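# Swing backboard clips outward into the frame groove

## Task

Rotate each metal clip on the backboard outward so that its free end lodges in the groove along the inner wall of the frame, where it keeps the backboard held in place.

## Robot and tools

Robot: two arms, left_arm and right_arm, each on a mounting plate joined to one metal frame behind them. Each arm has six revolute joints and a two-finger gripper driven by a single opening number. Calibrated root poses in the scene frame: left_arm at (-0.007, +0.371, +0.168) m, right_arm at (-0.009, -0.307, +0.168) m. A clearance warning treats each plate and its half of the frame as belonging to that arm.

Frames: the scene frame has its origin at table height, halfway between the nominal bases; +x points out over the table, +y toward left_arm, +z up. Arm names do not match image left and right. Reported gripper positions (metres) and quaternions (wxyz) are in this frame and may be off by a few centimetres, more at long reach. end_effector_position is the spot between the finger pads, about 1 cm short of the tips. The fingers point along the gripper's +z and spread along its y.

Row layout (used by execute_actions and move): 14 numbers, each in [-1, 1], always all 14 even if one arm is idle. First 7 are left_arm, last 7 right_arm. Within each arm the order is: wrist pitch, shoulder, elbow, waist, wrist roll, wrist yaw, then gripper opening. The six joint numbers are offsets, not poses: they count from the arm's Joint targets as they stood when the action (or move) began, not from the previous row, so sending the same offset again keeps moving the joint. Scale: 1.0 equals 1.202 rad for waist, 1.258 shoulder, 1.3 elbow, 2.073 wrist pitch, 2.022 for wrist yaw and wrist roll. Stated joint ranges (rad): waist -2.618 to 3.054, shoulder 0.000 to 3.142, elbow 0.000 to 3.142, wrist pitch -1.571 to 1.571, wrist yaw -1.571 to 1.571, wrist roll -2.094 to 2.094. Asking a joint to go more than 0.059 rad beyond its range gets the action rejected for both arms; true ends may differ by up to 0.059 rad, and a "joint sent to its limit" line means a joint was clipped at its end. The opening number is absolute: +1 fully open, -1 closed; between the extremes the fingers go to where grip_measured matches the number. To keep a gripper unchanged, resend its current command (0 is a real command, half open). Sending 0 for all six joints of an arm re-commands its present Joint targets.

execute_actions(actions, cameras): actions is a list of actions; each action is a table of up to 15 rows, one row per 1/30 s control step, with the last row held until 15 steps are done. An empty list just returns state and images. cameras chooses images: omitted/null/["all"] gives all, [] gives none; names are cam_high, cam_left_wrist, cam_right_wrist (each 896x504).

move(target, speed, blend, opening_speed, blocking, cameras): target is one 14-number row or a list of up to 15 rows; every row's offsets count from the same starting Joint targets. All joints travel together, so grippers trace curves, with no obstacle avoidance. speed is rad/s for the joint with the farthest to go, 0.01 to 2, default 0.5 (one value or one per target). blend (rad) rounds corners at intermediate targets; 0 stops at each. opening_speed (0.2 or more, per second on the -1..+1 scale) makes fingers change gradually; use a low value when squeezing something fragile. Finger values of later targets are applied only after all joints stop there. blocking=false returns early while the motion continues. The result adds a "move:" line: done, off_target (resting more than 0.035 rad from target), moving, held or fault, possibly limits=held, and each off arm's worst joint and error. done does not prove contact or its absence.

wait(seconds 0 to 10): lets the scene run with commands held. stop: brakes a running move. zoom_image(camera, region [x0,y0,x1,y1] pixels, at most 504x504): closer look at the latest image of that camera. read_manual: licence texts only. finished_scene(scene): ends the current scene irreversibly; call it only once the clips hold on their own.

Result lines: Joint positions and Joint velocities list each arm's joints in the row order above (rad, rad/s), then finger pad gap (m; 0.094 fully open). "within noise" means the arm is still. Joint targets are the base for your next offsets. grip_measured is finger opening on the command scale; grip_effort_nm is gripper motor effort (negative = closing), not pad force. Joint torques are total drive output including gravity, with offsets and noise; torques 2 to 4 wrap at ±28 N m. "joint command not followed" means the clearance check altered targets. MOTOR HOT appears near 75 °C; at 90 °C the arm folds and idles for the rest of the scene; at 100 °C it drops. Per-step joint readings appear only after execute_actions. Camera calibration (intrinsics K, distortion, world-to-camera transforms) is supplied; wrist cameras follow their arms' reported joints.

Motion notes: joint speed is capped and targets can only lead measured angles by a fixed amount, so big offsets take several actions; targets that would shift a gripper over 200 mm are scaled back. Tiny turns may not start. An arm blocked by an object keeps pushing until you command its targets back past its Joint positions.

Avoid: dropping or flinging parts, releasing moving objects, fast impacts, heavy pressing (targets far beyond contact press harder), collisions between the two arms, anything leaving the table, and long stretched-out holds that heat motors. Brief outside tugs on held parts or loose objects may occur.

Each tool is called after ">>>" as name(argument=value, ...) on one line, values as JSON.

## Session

>>> execute_actions(actions=[])

Scene clock: 0.00 s.
left_arm: end_effector_position=(+0.4140, +0.1248, +0.1489) grip_measured=+1.000 grip_effort_nm=n/a end_effector_quat_wxyz=(-0.007, -0.542, +0.841, -0.004) | right_arm: end_effector_position=(+0.0777, -0.5496, +0.1016) grip_measured=+1.000 grip_effort_nm=n/a end_effector_quat_wxyz=(+0.019, -0.341, +0.938, +0.057)
Joint names: [wrist pitch, shoulder, elbow, waist, wrist roll, wrist yaw]
Joint positions: left_arm=[-1.176 2.54 2.148 -0.595 -1.683 -0.023 0.094] | right_arm=[-0.619 1.882 0.853 -1.243 -1.959 -0.046 0.094]
Joint velocities: within noise
Joint torques (N m): no reading
Motor temperatures (°C): left_arm=[19 24 16 18 18 18 17] | right_arm=[16 20 20 18 21 19 17]
Heat: left arm: 24 °C; right arm: 21 °C.
Joint targets: left_arm=[-1.182 2.539 2.151 -0.595 -1.683 -0.028] | right_arm=[-0.625 1.874 0.859 -1.243 -1.960 -0.052]
Tool commands: left_gripper/opening=+1.0 right_gripper/opening=+1.0
camera_calibration:
cam_left_wrist: T_world_to_cam=[[0.901826, -0.431307, -0.0261403, -0.310491], [-0.378671, -0.818011, 0.432973, 0.233185], [-0.208127, -0.380568, -0.901028, 0.352001], [0, 0, 0, 1]] pos_world=[0.44157, 0.190792, 0.208084]
cam_right_wrist: T_world_to_cam=[[0.635147, -0.768456, -0.0778664, -0.467053], [-0.707143, -0.619083, 0.341591, -0.277563], [-0.310704, -0.161898, -0.936617, 0.119638], [0, 0, 0, 1]] pos_world=[0.137543, -0.511375, 0.170501]

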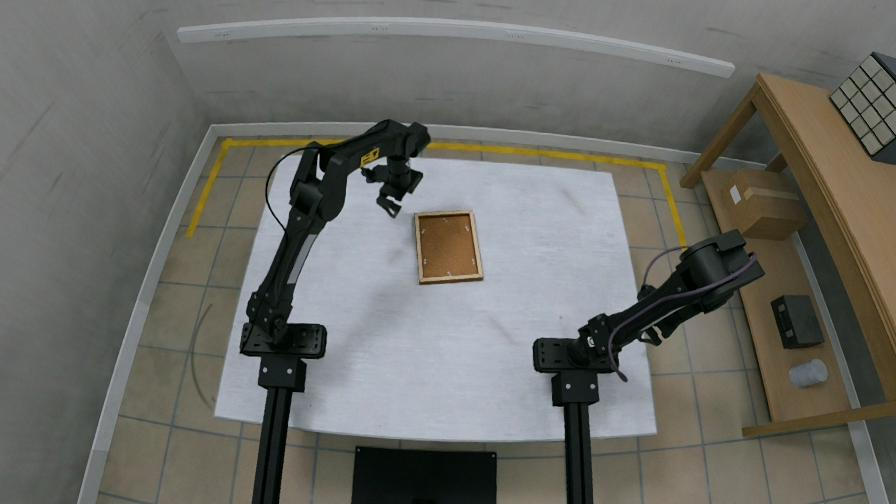

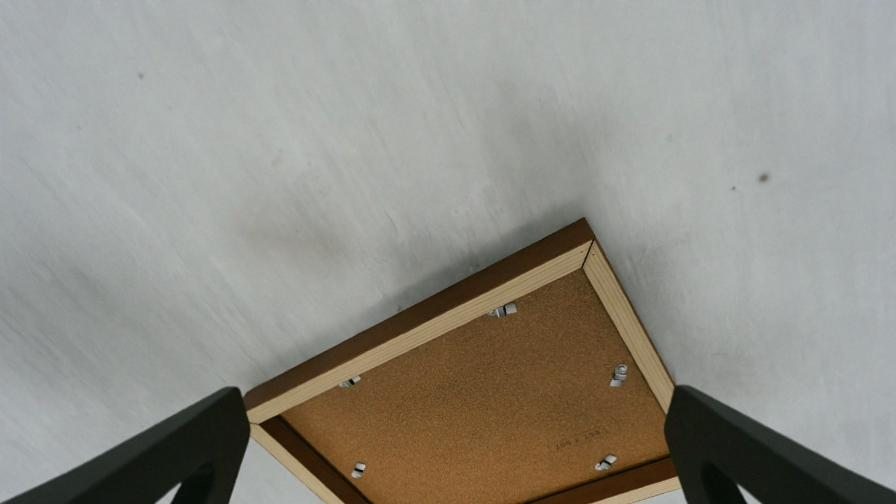

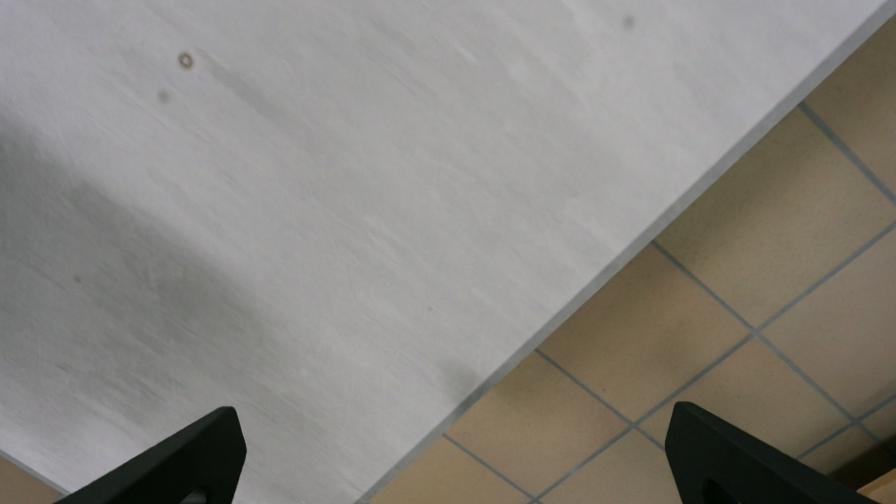

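>>> zoom_image(camera="cam_left_wrist", region=[320, 280, 540, 410])

>>> zoom_image(camera="cam_left_wrist", region=[540, 340, 700, 500])

>>> zoom_image(camera="cam_left_wrist", region=[300, 400, 460, 504])

>>> zoom_image(camera="cam_high", region=[400, 195, 500, 300])

Scaled by 2.291.

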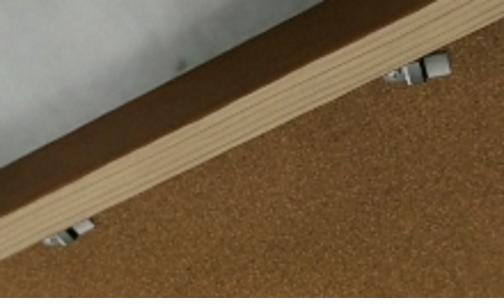

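Scaled by 3.150.

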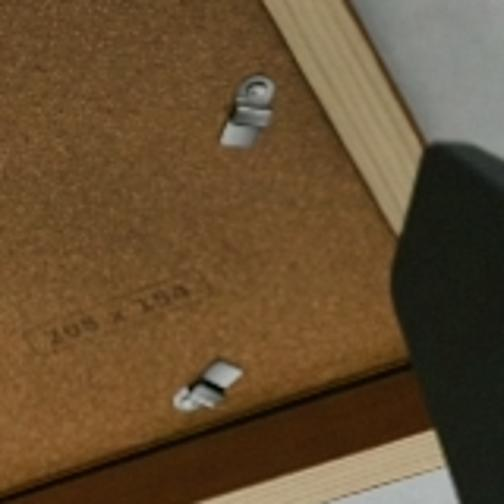

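Scaled by 3.150.

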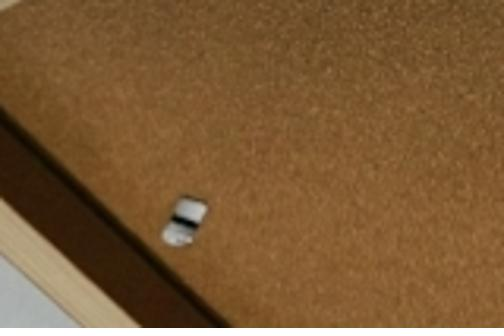

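Scaled by 4.800.

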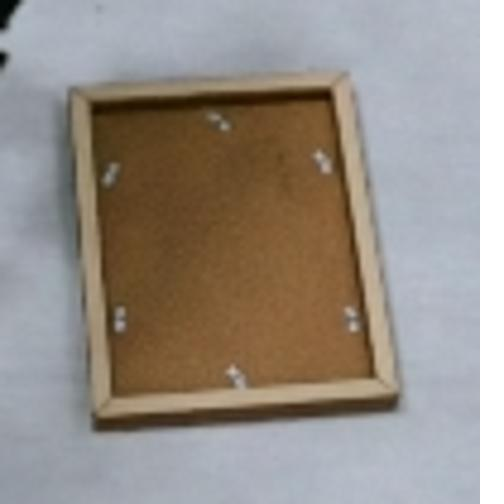

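>>> move(target=[0,0,0,0.5,0,0,-0.17,-0.168,0.238,0.522,0.816,0.635,0.022,-0.17], speed=0.6, opening_speed=0.5, cameras=[])

>>> move(target=[0,0,0,0,0,0,-0.17,-0.168,0.238,0.522,0.816,0.635,0.022,-0.17], speed=0.6)

Scene clock: 55.27 s.
left_arm: end_effector_position=(+0.4786, +0.4080, +0.1380) grip_measured=-0.168 grip_effort_nm=-0.129 end_effector_quat_wxyz=(+0.010, +0.768, -0.641, -0.005) | right_arm: end_effector_position=(+0.3634, -0.4090, +0.1451) grip_measured=-0.168 grip_effort_nm=-0.159 end_effector_quat_wxyz=(-0.025, -0.202, +0.978, +0.035)
Joint names: [wrist pitch, shoulder, elbow, waist, wrist roll, wrist yaw]
Joint positions: left_arm=[-1.176 2.54 2.148 0.011 -1.683 -0.023 0.039] | right_arm=[-0.964 2.161 1.509 -0.259 -0.684 -0.013 0.039]
Joint velocities: within noise
Joint torques (N m): left_arm=[-0.1 -13.91 7.09 -0.81 -0.02 -0.03] | right_arm=[0.16 -10.17 7.02 0.06 0.04 0.02]
Motor temperatures (°C): left_arm=[20 31 18 18 18 18 17] | right_arm=[16 22 22 18 21 19 17]
Heat: left arm: 31 °C; right arm: 22 °C.
Joint targets: left_arm=[-1.182 2.539 2.151 0.006 -1.683 -0.028] | right_arm=[-0.974 2.174 1.538 -0.262 -0.676 -0.008]
move: done
No camera images: "cameras" was empty.

Scene clock: 58.23 s.
left_arm: end_effector_position=(+0.4786, +0.4080, +0.1380) grip_measured=-0.168 grip_effort_nm=-0.125 end_effector_quat_wxyz=(+0.010, +0.768, -0.641, -0.005) | right_arm: end_effector_position=(+0.3533, -0.0048, +0.1973) grip_measured=-0.168 grip_effort_nm=-0.154 end_effector_quat_wxyz=(-0.011, -0.053, +0.999, +0.002)
Joint names: [wrist pitch, shoulder, elbow, waist, wrist roll, wrist yaw]
Joint positions: left_arm=[-1.176 2.54 2.148 0.011 -1.683 -0.023 0.039] | right_arm=[-1.313 2.46 2.183 0.722 0.6 0.024 0.039]
Joint velocities: within noise
Joint torques (N m): left_arm=[-0.11 -13.97 7.01 -0.81 0.04 -0.02] | right_arm=[0.24 -12.6 7.87 0.32 0.02 0.11]
Motor temperatures (°C): left_arm=[20 31 18 18 18 18 17] | right_arm=[16 22 22 18 21 19 17]
Heat: left arm: 31 °C; right arm: 22 °C.
Joint targets: left_arm=[-1.182 2.539 2.151 0.006 -1.683 -0.028] | right_arm=[-1.322 2.473 2.216 0.719 0.608 0.037]
move: done
camera_calibration:
cam_left_wrist: T_world_to_cam=[[0.986222, 0.15835, -0.047869, -0.524828], [0.163607, -0.890836, 0.423845, 0.265443], [0.0244722, -0.425837, -0.904469, 0.370959], [0, 0, 0, 1]] pos_world=[0.465091, 0.477541, 0.197891]
cam_right_wrist: T_world_to_cam=[[0.0974046, -0.995183, 0.0110753, -0.0446163], [-0.898882, -0.0831911, 0.430222, 0.274744], [-0.427228, -0.0518609, -0.902655, 0.418071], [0, 0, 0, 1]] pos_world=[0.42992, 0.000136409, 0.259667]

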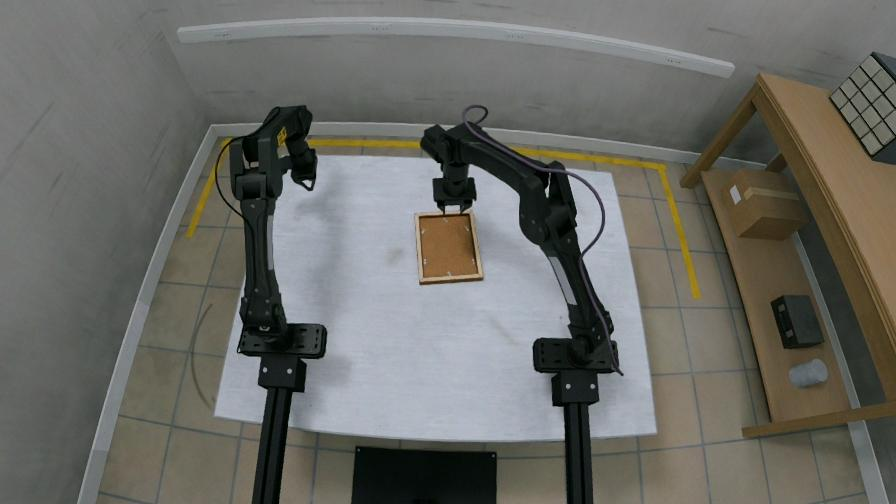

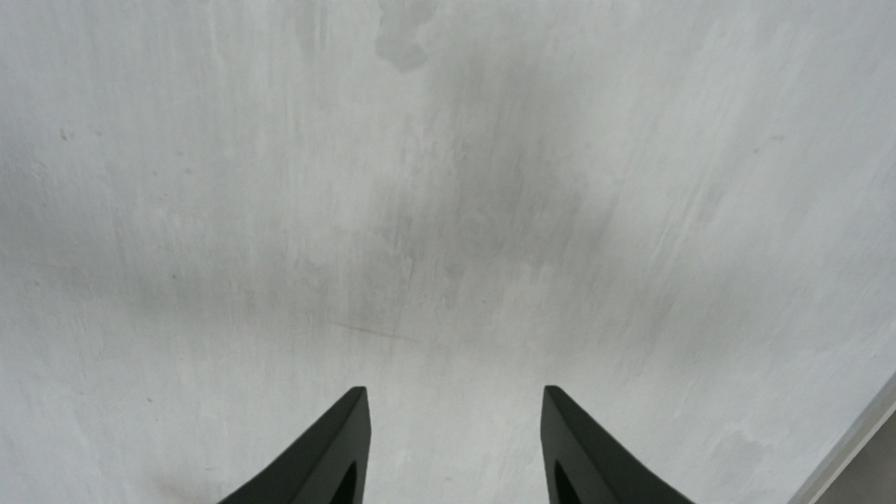

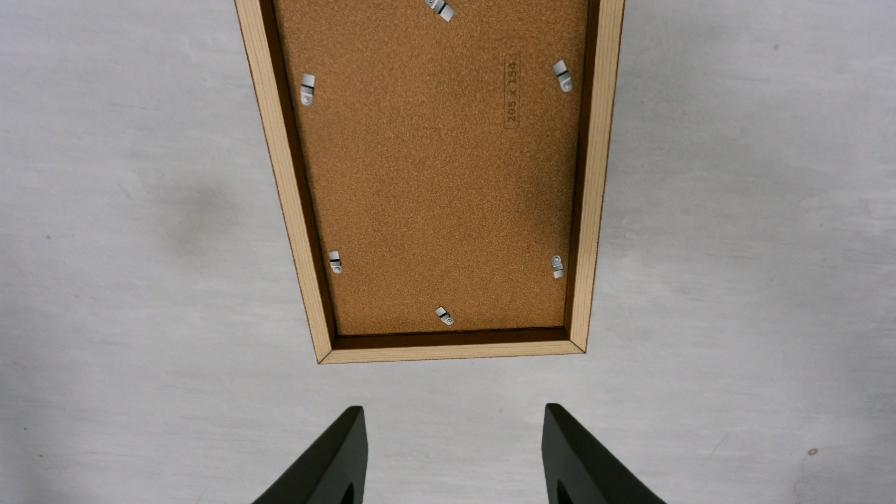

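>>> zoom_image(camera="cam_right_wrist", region=[280, 60, 340, 120])

>>> zoom_image(camera="cam_right_wrist", region=[535, 45, 595, 105])

>>> zoom_image(camera="cam_right_wrist", region=[305, 235, 365, 295])

>>> zoom_image(camera="cam_right_wrist", region=[528, 238, 588, 298])

>>> zoom_image(camera="cam_right_wrist", region=[415, 290, 475, 350])

>>> zoom_image(camera="cam_right_wrist", region=[410, 0, 470, 60])

Scaled by 8.400.

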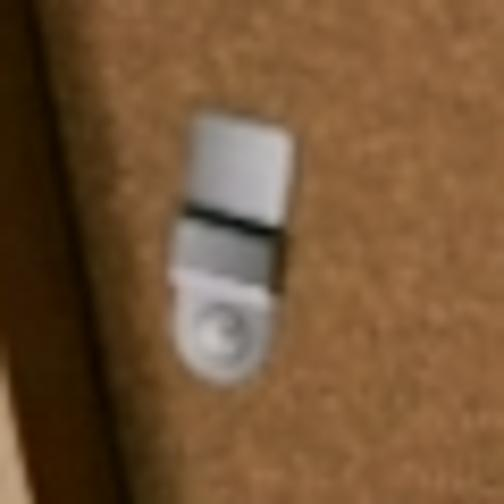

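Scaled by 8.400.

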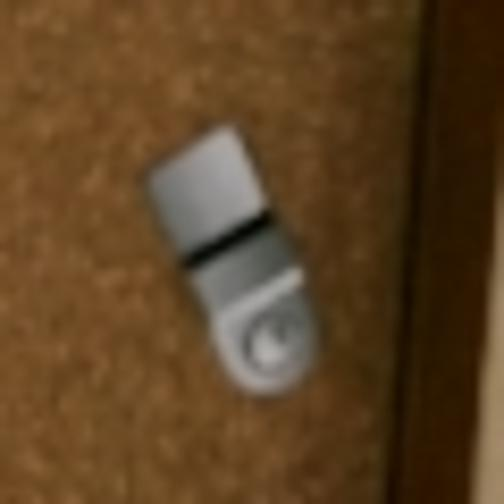

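Scaled by 8.400.

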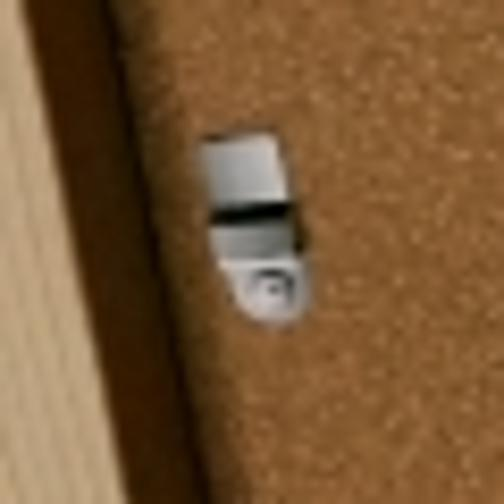

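Scaled by 8.400.

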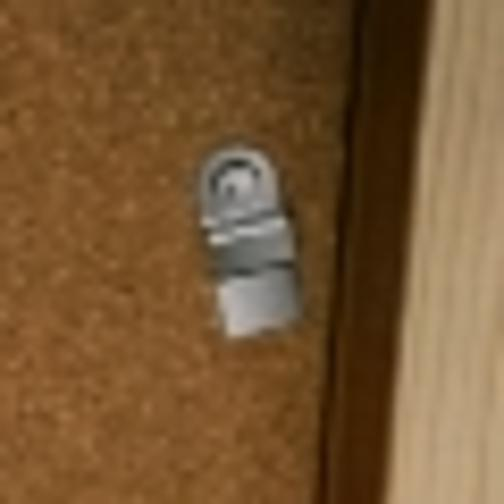

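Scaled by 8.400.

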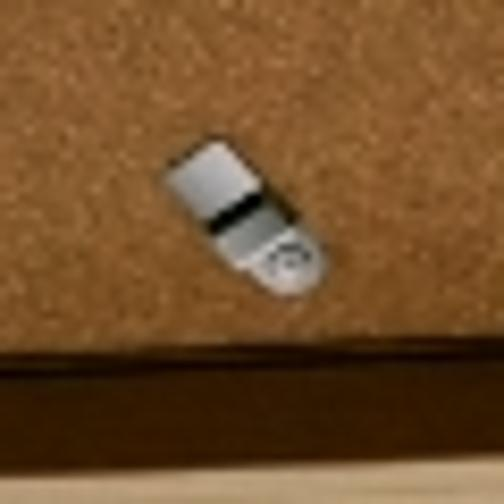

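Scaled by 8.400.

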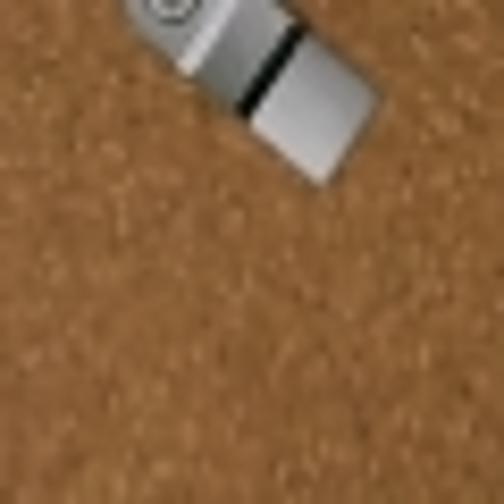

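>>> move(target=[0,0,0,0,0,0,-0.17,0.406,-0.1566,-0.781,0.057,-0.775,0,-0.17], speed=0.5, cameras=["cam_right_wrist","cam_high"])

Scene clock: 140.13 s.
left_arm: end_effector_position=(+0.4786, +0.4080, +0.1380) grip_measured=-0.168 grip_effort_nm=-0.125 end_effector_quat_wxyz=(+0.010, +0.768, -0.641, -0.005) | right_arm: end_effector_position=(+0.2502, -0.0598, +0.0447) grip_measured=-0.168 grip_effort_nm=-0.154 end_effector_quat_wxyz=(+0.005, +0.756, -0.655, -0.005)
Joint names: [wrist pitch, shoulder, elbow, waist, wrist roll, wrist yaw]
Joint positions: left_arm=[-1.176 2.54 2.148 0.011 -1.683 -0.023 0.039] | right_arm=[-0.489 2.309 1.21 0.778 -0.951 0.031 0.039]
Joint velocities: within noise
Joint torques (N m): left_arm=[-0.1 -13.81 7.1 -0.76 0.03 -0.01] | right_arm=[0.43 -14.08 3.29 1.36 -0.13 0.04]
Motor temperatures (°C): left_arm=[20 33 19 18 18 18 17] | right_arm=[17 25 24 18 21 19 17]
Heat: left arm: 33 °C; right arm: 25 °C.
Joint targets: left_arm=[-1.182 2.539 2.151 0.006 -1.683 -0.028] | right_arm=[-0.480 2.276 1.201 0.788 -0.959 0.037]
move: done
camera_calibration:
cam_right_wrist: T_world_to_cam=[[0.991031, 0.133625, 0.0014868, -0.243222], [0.12119, -0.90338, 0.41136, -0.0602725], [0.0563113, -0.407491, -0.911472, 0.0915763], [0, 0, 0, 1]] pos_world=[0.243188, 0.0153681, 0.108625]
Images, in order (width x height): cam_high 896x504, cam_right_wrist 896x504.

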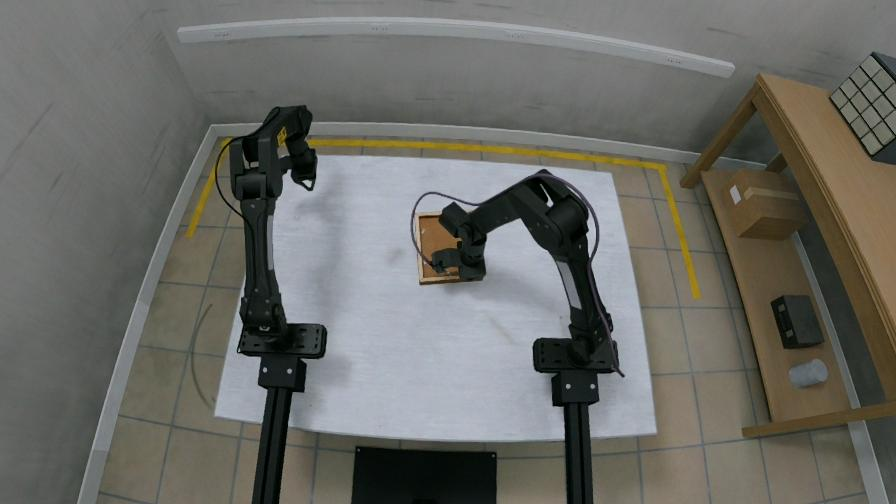

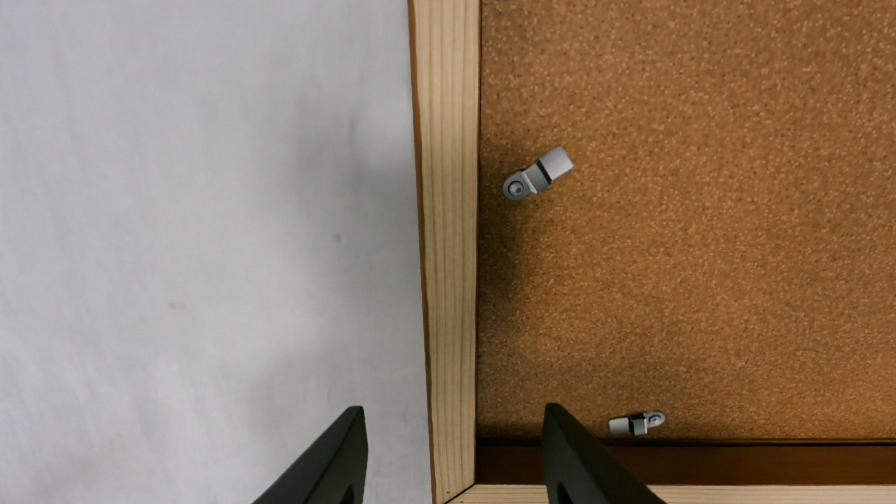

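>>> move(target=[[0,0,0,0,0,0,-0.17,-0.0183,0.050,0.049,0.0216,0.0208,0,-0.17],[0,0,0,0,0,0,-0.17,0.0092,0.0843,0.049,0.0216,0.0208,0,-0.17]], speed=0.15, cameras=["cam_right_wrist"])

Scene clock: 155.90 s.
left_arm: end_effector_position=(+0.4786, +0.4080, +0.1380) grip_measured=-0.168 grip_effort_nm=-0.129 end_effector_quat_wxyz=(+0.010, +0.768, -0.641, -0.005) | right_arm: end_effector_position=(+0.2458, -0.0497, +0.0290) grip_measured=-0.168 grip_effort_nm=-0.154 end_effector_quat_wxyz=(+0.010, +0.756, -0.655, -0.004)
Joint names: [wrist pitch, shoulder, elbow, waist, wrist roll, wrist yaw]
Joint positions: left_arm=[-1.176 2.54 2.148 0.011 -1.683 -0.023 0.039] | right_arm=[-0.471 2.372 1.243 0.806 -0.924 0.032 0.039]
Joint velocities: within noise
Joint torques (N m): left_arm=[-0.1 -13.97 7.1 -0.99 0.01 -0.02] | right_arm=[0.43 -10.26 5.41 1.22 0.04 0.03]
Motor temperatures (°C): left_arm=[20 34 19 18 18 18 17] | right_arm=[17 28 22 18 21 19 17]
Heat: left arm: 34 °C; right arm: 28 °C.
Joint targets: left_arm=[-1.182 2.539 2.151 0.006 -1.683 -0.028] | right_arm=[-0.461 2.382 1.265 0.813 -0.917 0.037]
move: done
camera_calibration:
cam_right_wrist: T_world_to_cam=[[0.990864, 0.13477, -0.00500314, -0.239898], [0.124518, -0.89998, 0.417769, -0.0449871], [0.0518, -0.414575, -0.908539, 0.0823035], [0, 0, 0, 1]] pos_world=[0.239045, 0.0259646, 0.09237]
Images, in order (width x height): cam_right_wrist 896x504.

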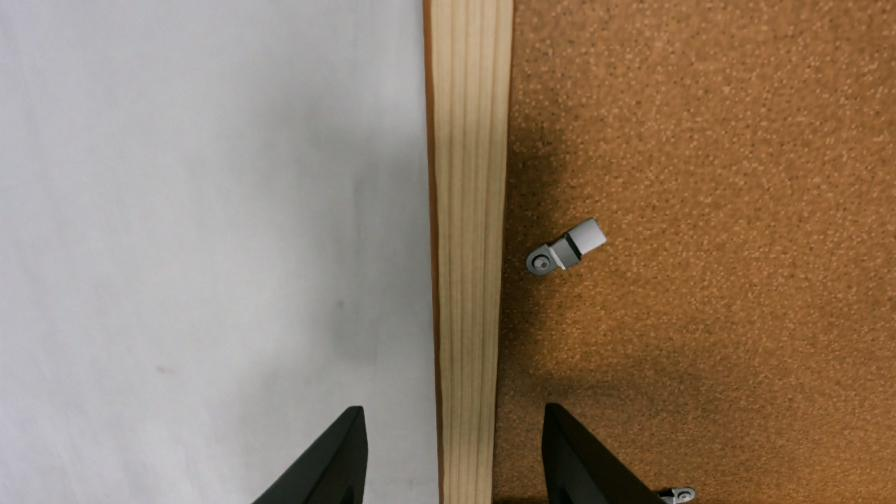

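>>> move(target=[0,0,0,0,0,0,-0.17,0.007,0.0155,0,0,0,0,-0.17], speed=0.1, cameras=["cam_right_wrist"])

Scene clock: 160.20 s.
left_arm: end_effector_position=(+0.4786, +0.4080, +0.1380) grip_measured=-0.168 grip_effort_nm=-0.120 end_effector_quat_wxyz=(+0.010, +0.768, -0.641, -0.005) | right_arm: end_effector_position=(+0.2449, -0.0502, +0.0229) grip_measured=-0.168 grip_effort_nm=-0.154 end_effector_quat_wxyz=(+0.012, +0.756, -0.655, -0.004)
Joint names: [wrist pitch, shoulder, elbow, waist, wrist roll, wrist yaw]
Joint positions: left_arm=[-1.176 2.54 2.148 0.011 -1.683 -0.023 0.039] | right_arm=[-0.456 2.389 1.243 0.806 -0.924 0.032 0.039]
Joint velocities: within noise
Joint torques (N m): left_arm=[-0.11 -13.89 7.17 -0.84 0.02 -0.04] | right_arm=[0.43 -10.1 5.29 1.24 0.04 0.03]
Motor temperatures (°C): left_arm=[20 34 19 18 18 18 17] | right_arm=[17 27 22 18 21 19 17]
Heat: left arm: 34 °C; right arm: 27 °C.
Joint targets: left_arm=[-1.182 2.539 2.151 0.006 -1.683 -0.028] | right_arm=[-0.447 2.401 1.265 0.813 -0.917 0.037]
move: done
camera_calibration:
cam_right_wrist: T_world_to_cam=[[0.990886, 0.134497, -0.00741985, -0.238971], [0.12518, -0.899103, 0.419456, -0.0429628], [0.0497445, -0.416562, -0.907745, 0.0769775], [0, 0, 0, 1]] pos_world=[0.238342, 0.0255789, 0.0861238]
Images, in order (width x height): cam_right_wrist 896x504.

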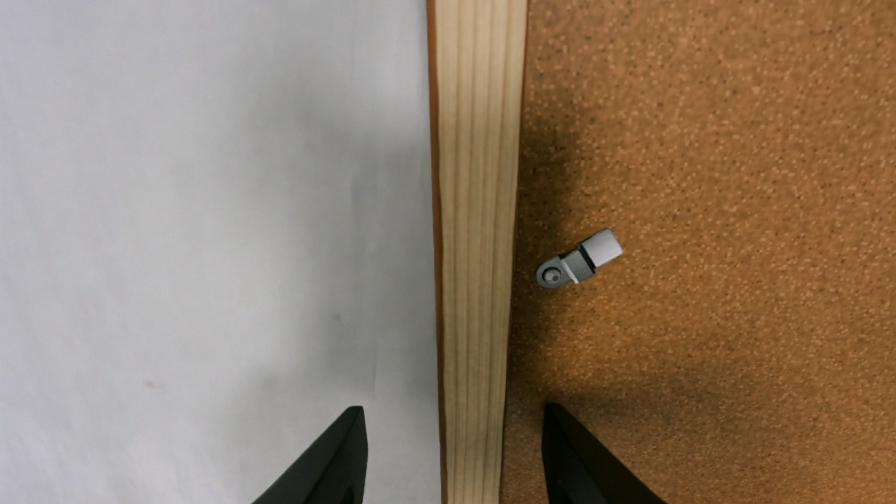

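>>> move(target=[0,0,0,0,0,0,-0.17,0,0,0,0,0,0,-0.80], opening_speed=0.25, cameras=["cam_right_wrist"])

Scene clock: 164.93 s.
left_arm: end_effector_position=(+0.4786, +0.4080, +0.1380) grip_measured=-0.168 grip_effort_nm=-0.125 end_effector_quat_wxyz=(+0.010, +0.768, -0.641, -0.005) | right_arm: end_effector_position=(+0.2479, -0.0494, +0.0228) grip_measured=-0.773 grip_effort_nm=-1.033 end_effector_quat_wxyz=(+0.007, +0.756, -0.655, +0.000)
Joint names: [wrist pitch, shoulder, elbow, waist, wrist roll, wrist yaw]
Joint positions: left_arm=[-1.176 2.54 2.148 0.011 -1.683 -0.023 0.039] | right_arm=[-0.446 2.389 1.243 0.806 -0.923 0.041 0.011]
Joint velocities: within noise
Joint torques (N m): left_arm=[-0.11 -14.02 7.12 -0.85 -0.01 0] | right_arm=[0.33 -10.15 5.31 1.25 0.03 -0.05]
Motor temperatures (°C): left_arm=[20 34 19 18 18 18 17] | right_arm=[17 27 22 18 21 19 17]
Heat: left arm: 34 °C; right arm: 27 °C.
Joint targets: left_arm=[-1.182 2.539 2.151 0.006 -1.683 -0.028] | right_arm=[-0.447 2.401 1.265 0.813 -0.917 0.037]
move: done
camera_calibration:
cam_right_wrist: T_world_to_cam=[[0.990979, 0.133867, 0.00639654, -0.242398], [0.118835, -0.899767, 0.419878, -0.0410766], [0.0619633, -0.41533, -0.907558, 0.0741332], [0, 0, 0, 1]] pos_world=[0.240499, 0.0262795, 0.0860778]
Images, in order (width x height): cam_right_wrist 896x504.

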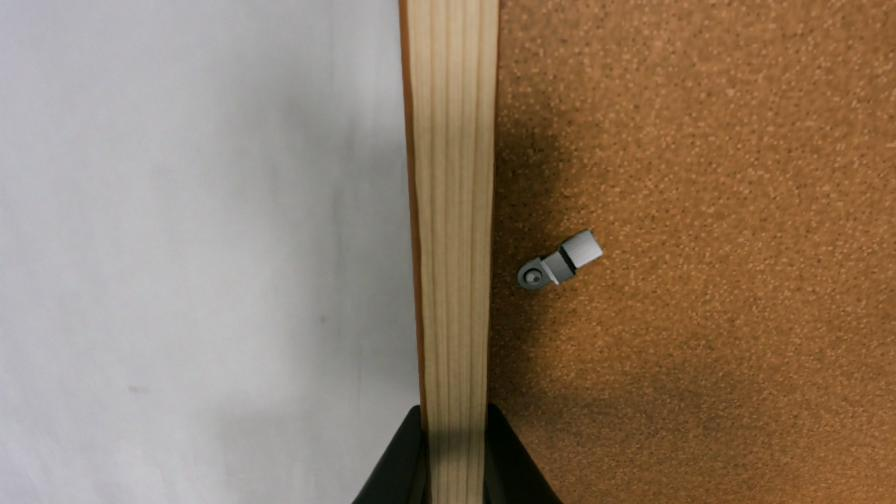

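>>> move(target=[[0,0,0,0,0,0,-0.17,0,-0.0318,-0.0231,0,0,0,-0.80],[0,0,0,0,0,0,-0.17,0.0446,-0.0815,-0.1364,0.0559,0.0332,0,-0.80]], speed=0.12, blend=0.01, cameras=["cam_right_wrist","cam_high"])

Scene clock: 187.93 s.
left_arm: end_effector_position=(+0.4786, +0.4080, +0.1380) grip_measured=-0.168 grip_effort_nm=-0.134 end_effector_quat_wxyz=(+0.010, +0.768, -0.641, -0.005) | right_arm: end_effector_position=(+0.2138, -0.0540, +0.0222) grip_measured=-0.775 grip_effort_nm=-1.072 end_effector_quat_wxyz=(+0.003, +0.754, -0.657, +0.002)
Joint names: [wrist pitch, shoulder, elbow, waist, wrist roll, wrist yaw]
Joint positions: left_arm=[-1.176 2.54 2.148 0.011 -1.683 -0.023 0.039] | right_arm=[-0.357 2.33 1.1 0.869 -0.856 0.043 0.011]
Joint velocities: within noise
Joint torques (N m): left_arm=[-0.12 -13.89 7.09 -0.76 0.02 -0.05] | right_arm=[0.4 -13.39 2.56 1.59 0 -0.08]
Motor temperatures (°C): left_arm=[20 35 19 18 18 18 17] | right_arm=[17 26 22 18 21 19 18]
Heat: left arm: 35 °C; right arm: 26 °C.
Joint targets: left_arm=[-1.182 2.539 2.151 0.006 -1.683 -0.028] | right_arm=[-0.354 2.299 1.087 0.881 -0.850 0.037]
move: done
camera_calibration:
cam_right_wrist: T_world_to_cam=[[0.991483, 0.129451, 0.0142488, -0.208512], [0.11173, -0.901726, 0.41762, -0.0394326], [0.0669099, -0.412471, -0.90851, 0.0729272], [0, 0, 0, 1]] pos_world=[0.206263, 0.0215152, 0.085694]
Images, in order (width x height): cam_high 896x504, cam_right_wrist 896x504.

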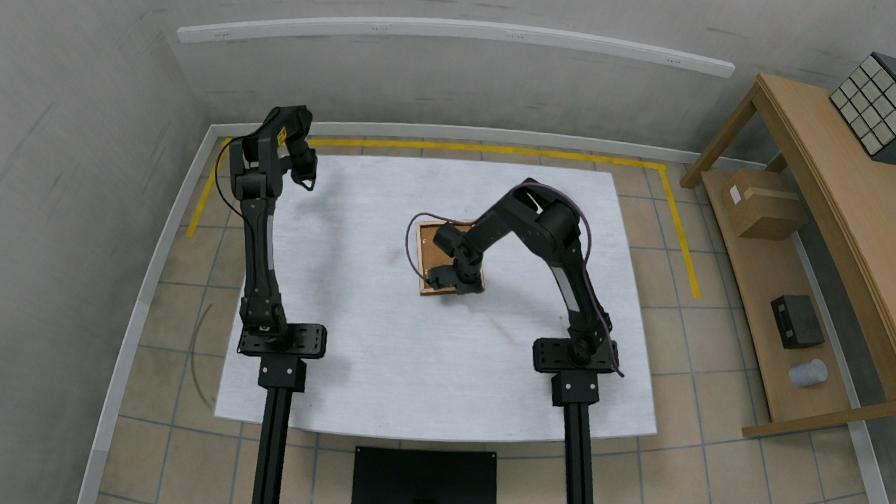

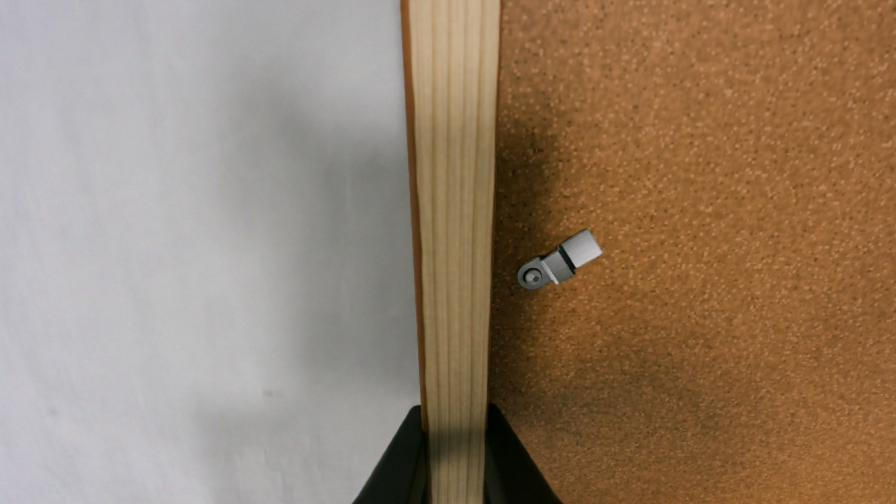

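>>> move(target=[0,0,0,0,0,0,-0.17,0.0356,-0.0437,-0.1,0.0665,0.0395,0,-0.80], speed=0.12, cameras=["cam_right_wrist","cam_high"])

Scene clock: 193.60 s.
left_arm: end_effector_position=(+0.4786, +0.4080, +0.1380) grip_measured=-0.168 grip_effort_nm=-0.125 end_effector_quat_wxyz=(+0.010, +0.768, -0.641, -0.005) | right_arm: end_effector_position=(+0.1752, -0.0603, +0.0219) grip_measured=-0.775 grip_effort_nm=-1.072 end_effector_quat_wxyz=(+0.005, +0.755, -0.656, +0.003)
Joint names: [wrist pitch, shoulder, elbow, waist, wrist roll, wrist yaw]
Joint positions: left_arm=[-1.176 2.54 2.148 0.011 -1.683 -0.023 0.039] | right_arm=[-0.285 2.277 0.968 0.951 -0.776 0.043 0.011]
Joint velocities: within noise
Joint torques (N m): left_arm=[-0.12 -13.89 7.06 -0.88 0 -0.02] | right_arm=[0.39 -12.88 2.43 1.37 0.02 -0.08]
Motor temperatures (°C): left_arm=[20 35 19 18 18 18 17] | right_arm=[17 26 22 18 21 19 19]
Heat: left arm: 35 °C; right arm: 26 °C.
Joint targets: left_arm=[-1.182 2.539 2.151 0.006 -1.683 -0.028] | right_arm=[-0.281 2.244 0.957 0.961 -0.770 0.037]
move: done
camera_calibration:
cam_right_wrist: T_world_to_cam=[[0.991274, 0.131284, 0.0118129, -0.169246], [0.114103, -0.899498, 0.421764, -0.0410026], [0.0659966, -0.416735, -0.906629, 0.0724651], [0, 0, 0, 1]] pos_world=[0.167665, 0.0155364, 0.0849916]
Images, in order (width x height): cam_high 896x504, cam_right_wrist 896x504.

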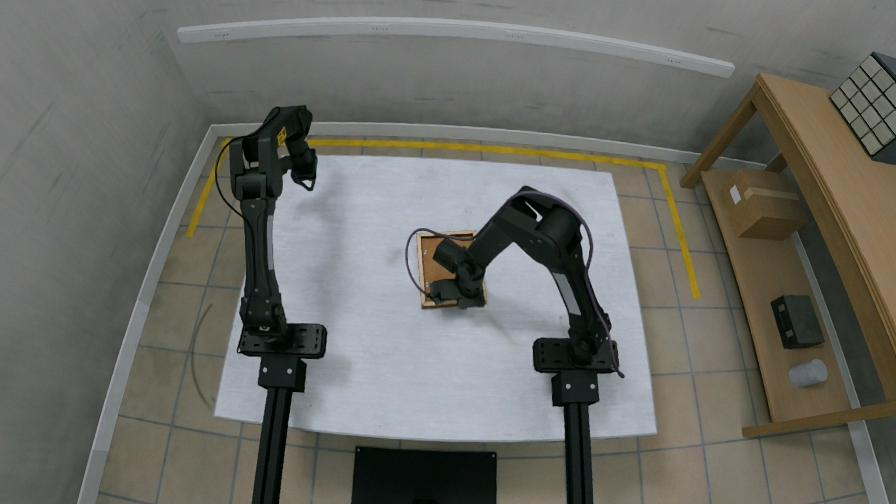

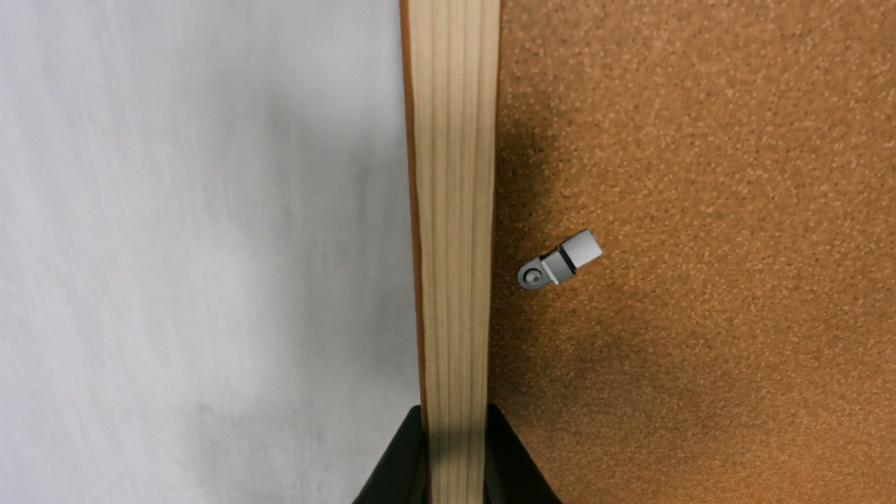

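>>> move(target=[[0,0,0,0,0,0,-0.17,0,0,0,0,0,0,-0.40],[0,0,0,0,0,0,-0.17,0,0,0,0,0,0,-0.40],[0,0,0,0,0,0,-0.17,-0.034,-0.064,0,0,0,0,-0.40],[0,0,0,0,0,0,-0.17,-0.098,0.0437,0.1823,0.0283,0.5326,0,-0.60]], speed=[0.1,0.1,0.15,0.5], opening_speed=0.4, cameras=["cam_right_wrist"])

Scene clock: 244.13 s.
left_arm: end_effector_position=(+0.4786, +0.4080, +0.1380) grip_measured=-0.168 grip_effort_nm=-0.115 end_effector_quat_wxyz=(+0.010, +0.768, -0.641, -0.005) | right_arm: end_effector_position=(+0.1915, -0.0196, +0.0486) grip_measured=-0.598 grip_effort_nm=-0.154 end_effector_quat_wxyz=(-0.001, -0.328, +0.944, -0.004)
Joint names: [wrist pitch, shoulder, elbow, waist, wrist roll, wrist yaw]
Joint positions: left_arm=[-1.176 2.54 2.148 0.011 -1.683 -0.023 0.039] | right_arm=[-0.476 2.287 1.17 0.985 0.3 0.043 0.019]
Joint velocities: within noise
Joint torques (N m): left_arm=[-0.11 -14.01 7.1 -0.79 0 0] | right_arm=[0.27 -9.5 5.65 1.37 0.04 -0.08]
Motor temperatures (°C): left_arm=[20 36 19 18 18 18 17] | right_arm=[17 28 22 18 21 19 19]
Heat: left arm: 36 °C; right arm: 28 °C.
Joint targets: left_arm=[-1.182 2.539 2.151 0.006 -1.683 -0.028] | right_arm=[-0.484 2.299 1.194 0.995 0.307 0.037]
move: done
camera_calibration:
cam_right_wrist: T_world_to_cam=[[0.613915, -0.789024, 0.0234186, -0.13736], [-0.723685, -0.550733, 0.4159, 0.150048], [-0.315258, -0.272275, -0.909109, 0.188518], [0, 0, 0, 1]] pos_world=[0.252347, 0.0255851, 0.112195]
Images, in order (width x height): cam_right_wrist 896x504.

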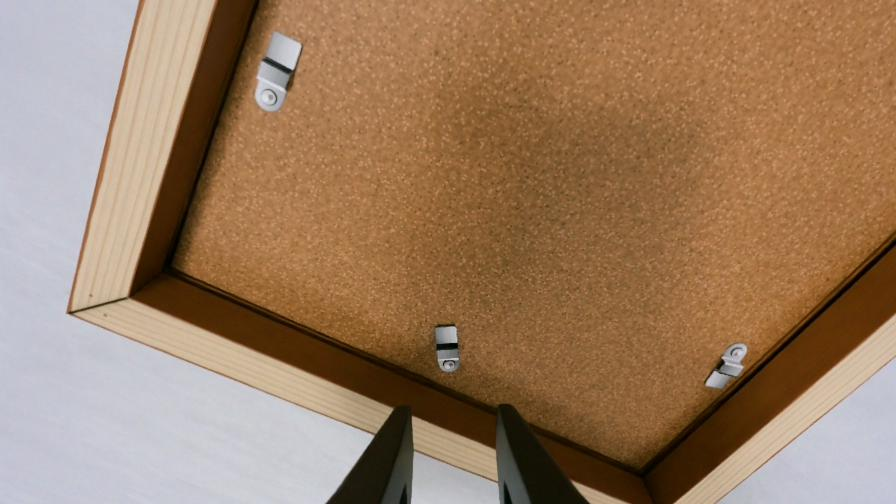

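>>> move(target=[0,0,0,0,0,0,-0.17,0.0193,0.0469,0.0154,0,-0.03,0,-0.60], speed=0.15, cameras=["cam_right_wrist"])

Scene clock: 266.33 s.
left_arm: end_effector_position=(+0.4786, +0.4080, +0.1380) grip_measured=-0.168 grip_effort_nm=-0.129 end_effector_quat_wxyz=(+0.010, +0.768, -0.641, -0.005) | right_arm: end_effector_position=(+0.1907, -0.0196, +0.0317) grip_measured=-0.598 grip_effort_nm=-0.154 end_effector_quat_wxyz=(-0.009, -0.350, +0.937, -0.010)
Joint names: [wrist pitch, shoulder, elbow, waist, wrist roll, wrist yaw]
Joint positions: left_arm=[-1.176 2.54 2.148 0.011 -1.683 -0.023 0.039] | right_arm=[-0.454 2.347 1.191 0.985 0.254 0.043 0.019]
Joint velocities: within noise
Joint torques (N m): left_arm=[-0.11 -13.97 7.12 -0.75 -0.01 -0.02] | right_arm=[0.43 -9.85 5.45 1.32 -0.12 -0.09]
Motor temperatures (°C): left_arm=[20 37 20 18 18 18 17] | right_arm=[17 27 22 18 21 19 18]
Heat: left arm: 37 °C; right arm: 27 °C.
Joint targets: left_arm=[-1.182 2.539 2.151 0.006 -1.683 -0.028] | right_arm=[-0.443 2.358 1.214 0.995 0.246 0.037]
move: done
camera_calibration:
cam_right_wrist: T_world_to_cam=[[0.649881, -0.759524, 0.0279031, -0.142919], [-0.692984, -0.577071, 0.43216, 0.149634], [-0.312134, -0.300189, -0.901365, 0.171522], [0, 0, 0, 1]] pos_world=[0.250113, 0.0292878, 0.0939263]
Images, in order (width x height): cam_right_wrist 896x504.

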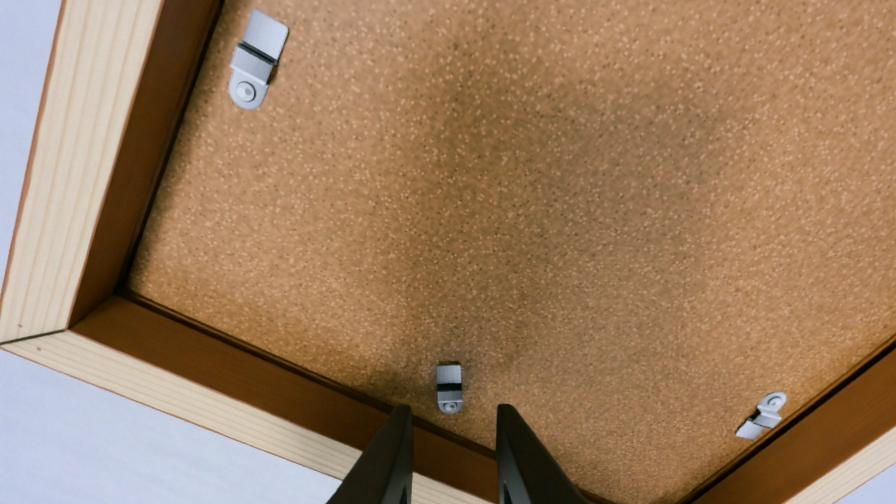

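>>> move(target=[0,0,0,0,0,0,-0.17,0.0193,0.0175,0,0,0,0,-0.60], speed=0.1, cameras=["cam_right_wrist"])

>>> zoom_image(camera="cam_right_wrist", region=[360, 330, 560, 480])

Scene clock: 282.33 s.
left_arm: end_effector_position=(+0.4786, +0.4080, +0.1380) grip_measured=-0.168 grip_effort_nm=-0.129 end_effector_quat_wxyz=(+0.010, +0.768, -0.641, -0.005) | right_arm: end_effector_position=(+0.1931, -0.0156, +0.0247) grip_measured=-0.598 grip_effort_nm=-0.154 end_effector_quat_wxyz=(-0.001, -0.350, +0.937, -0.004)
Joint names: [wrist pitch, shoulder, elbow, waist, wrist roll, wrist yaw]
Joint positions: left_arm=[-1.176 2.54 2.148 0.011 -1.683 -0.023 0.039] | right_arm=[-0.415 2.368 1.191 0.985 0.253 0.043 0.019]
Joint velocities: within noise
Joint torques (N m): left_arm=[-0.12 -13.89 7.19 -0.88 0.02 -0.04] | right_arm=[0.47 -9.85 5.38 1.4 -0.1 -0.08]
Motor temperatures (°C): left_arm=[20 37 20 18 18 18 17] | right_arm=[17 25 23 18 21 19 18]
Heat: left arm: 37 °C; right arm: 25 °C.
Joint targets: left_arm=[-1.182 2.539 2.151 0.006 -1.683 -0.028] | right_arm=[-0.404 2.380 1.214 0.995 0.246 0.037]
move: done
camera_calibration:
cam_right_wrist: T_world_to_cam=[[0.649935, -0.759642, 0.0229715, -0.141176], [-0.697301, -0.584032, 0.415545, 0.157722], [-0.30225, -0.286096, -0.909282, 0.165656], [0, 0, 0, 1]] pos_world=[0.251804, 0.0322645, 0.088331]
Images, in order (width x height): cam_right_wrist 896x504.

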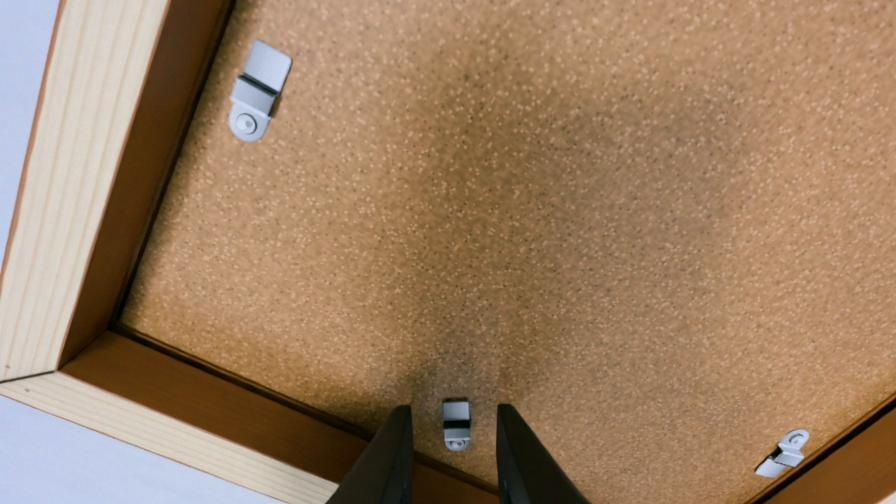

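Scaled by 2.520.

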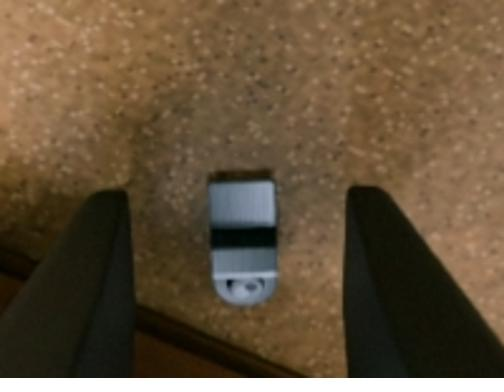

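>>> move(target=[[0,0,0,0,0,0,-0.17,0.0019,0.0032,0,0,0,0,-0.60],[0,0,0,0,0,0,-0.17,0.0019,0.0032,0,0,0,0,-0.95]], speed=0.1, opening_speed=0.2, cameras=["cam_right_wrist"])

>>> zoom_image(camera="cam_right_wrist", region=[360, 330, 560, 480])

Scene clock: 290.83 s.
left_arm: end_effector_position=(+0.4786, +0.4080, +0.1380) grip_measured=-0.168 grip_effort_nm=-0.120 end_effector_quat_wxyz=(+0.010, +0.768, -0.641, -0.005) | right_arm: end_effector_position=(+0.1931, -0.0155, +0.0233) grip_measured=-0.948 grip_effort_nm=-0.154 end_effector_quat_wxyz=(-0.001, -0.350, +0.937, -0.004)
Joint names: [wrist pitch, shoulder, elbow, waist, wrist roll, wrist yaw]
Joint positions: left_arm=[-1.176 2.54 2.148 0.011 -1.683 -0.023 0.039] | right_arm=[-0.41 2.372 1.191 0.985 0.253 0.043 0.002]
Joint velocities: within noise
Joint torques (N m): left_arm=[-0.12 -13.86 7.16 -0.8 -0.01 -0.04] | right_arm=[0.48 -9.83 5.38 1.37 -0.1 -0.09]
Motor temperatures (°C): left_arm=[20 37 20 18 18 18 17] | right_arm=[17 26 23 18 21 19 18]
Heat: left arm: 37 °C; right arm: 26 °C.
Joint targets: left_arm=[-1.182 2.539 2.151 0.006 -1.683 -0.028] | right_arm=[-0.400 2.384 1.214 0.995 0.246 0.037]
move: done
camera_calibration:
cam_right_wrist: T_world_to_cam=[[0.649904, -0.759675, 0.0227748, -0.141049], [-0.697497, -0.584273, 0.414877, 0.158461], [-0.301865, -0.285516, -0.909592, 0.164354], [0, 0, 0, 1]] pos_world=[0.251807, 0.032359, 0.0869656]
Images, in order (width x height): cam_right_wrist 896x504.

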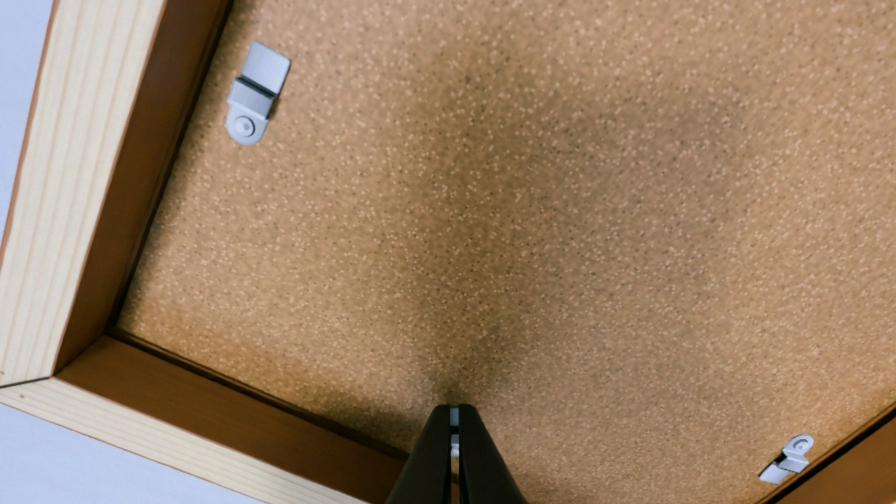

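Scaled by 2.520.

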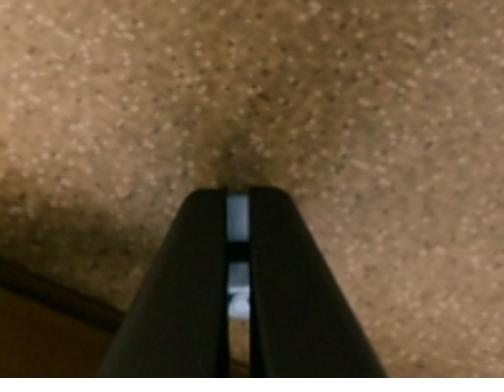

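>>> move(target=[[0,0,0,0,0,0,-0.17,0,0,0,0,0,0,-0.60],[0,0,0,0,0,0,-0.17,0.004,0.0045,0,0,0,0,-0.60],[0,0,0,0,0,0,-0.17,0.004,0.0095,0,0,0,0,-0.60]], speed=0.1, opening_speed=0.4, cameras=["cam_right_wrist"])

Scene clock: 298.50 s.
left_arm: end_effector_position=(+0.4786, +0.4080, +0.1380) grip_measured=-0.168 grip_effort_nm=-0.129 end_effector_quat_wxyz=(+0.010, +0.768, -0.641, -0.005) | right_arm: end_effector_position=(+0.1936, -0.0146, +0.0203) grip_measured=-0.602 grip_effort_nm=0.061 end_effector_quat_wxyz=(+0.001, -0.350, +0.937, -0.003)
Joint names: [wrist pitch, shoulder, elbow, waist, wrist roll, wrist yaw]
Joint positions: left_arm=[-1.176 2.54 2.148 0.011 -1.683 -0.023 0.039] | right_arm=[-0.397 2.381 1.191 0.985 0.253 0.043 0.019]
Joint velocities: within noise
Joint torques (N m): left_arm=[-0.11 -13.85 6.94 -0.88 0.02 -0.04] | right_arm=[0.44 -9.57 5.34 1.4 -0.1 -0.08]
Motor temperatures (°C): left_arm=[20 37 20 18 18 18 17] | right_arm=[17 26 23 18 21 19 18]
Heat: left arm: 37 °C; right arm: 26 °C.
Joint targets: left_arm=[-1.182 2.539 2.151 0.006 -1.683 -0.028] | right_arm=[-0.391 2.396 1.214 0.995 0.246 0.037]
move: done
camera_calibration:
cam_right_wrist: T_world_to_cam=[[0.649716, -0.75987, 0.0215941, -0.140561], [-0.698667, -0.58571, 0.410863, 0.160823], [-0.299554, -0.282032, -0.911441, 0.161685], [0, 0, 0, 1]] pos_world=[0.25212, 0.0329877, 0.0843253]
Images, in order (width x height): cam_right_wrist 896x504.

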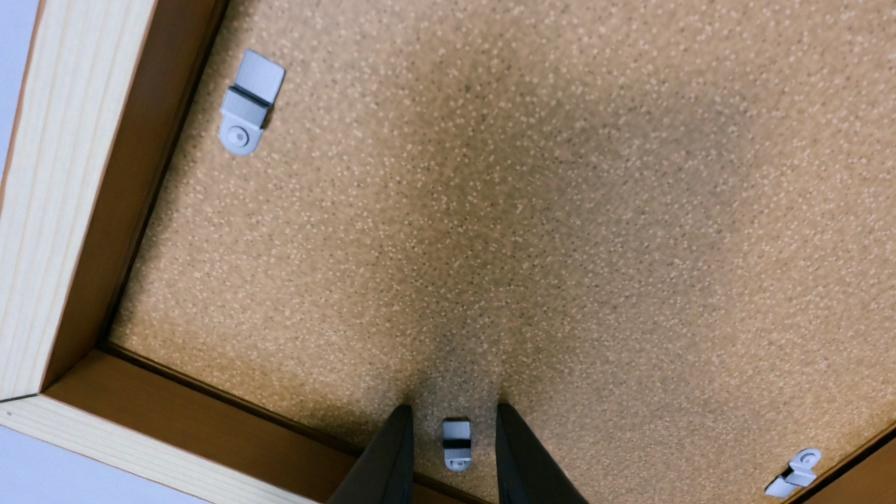

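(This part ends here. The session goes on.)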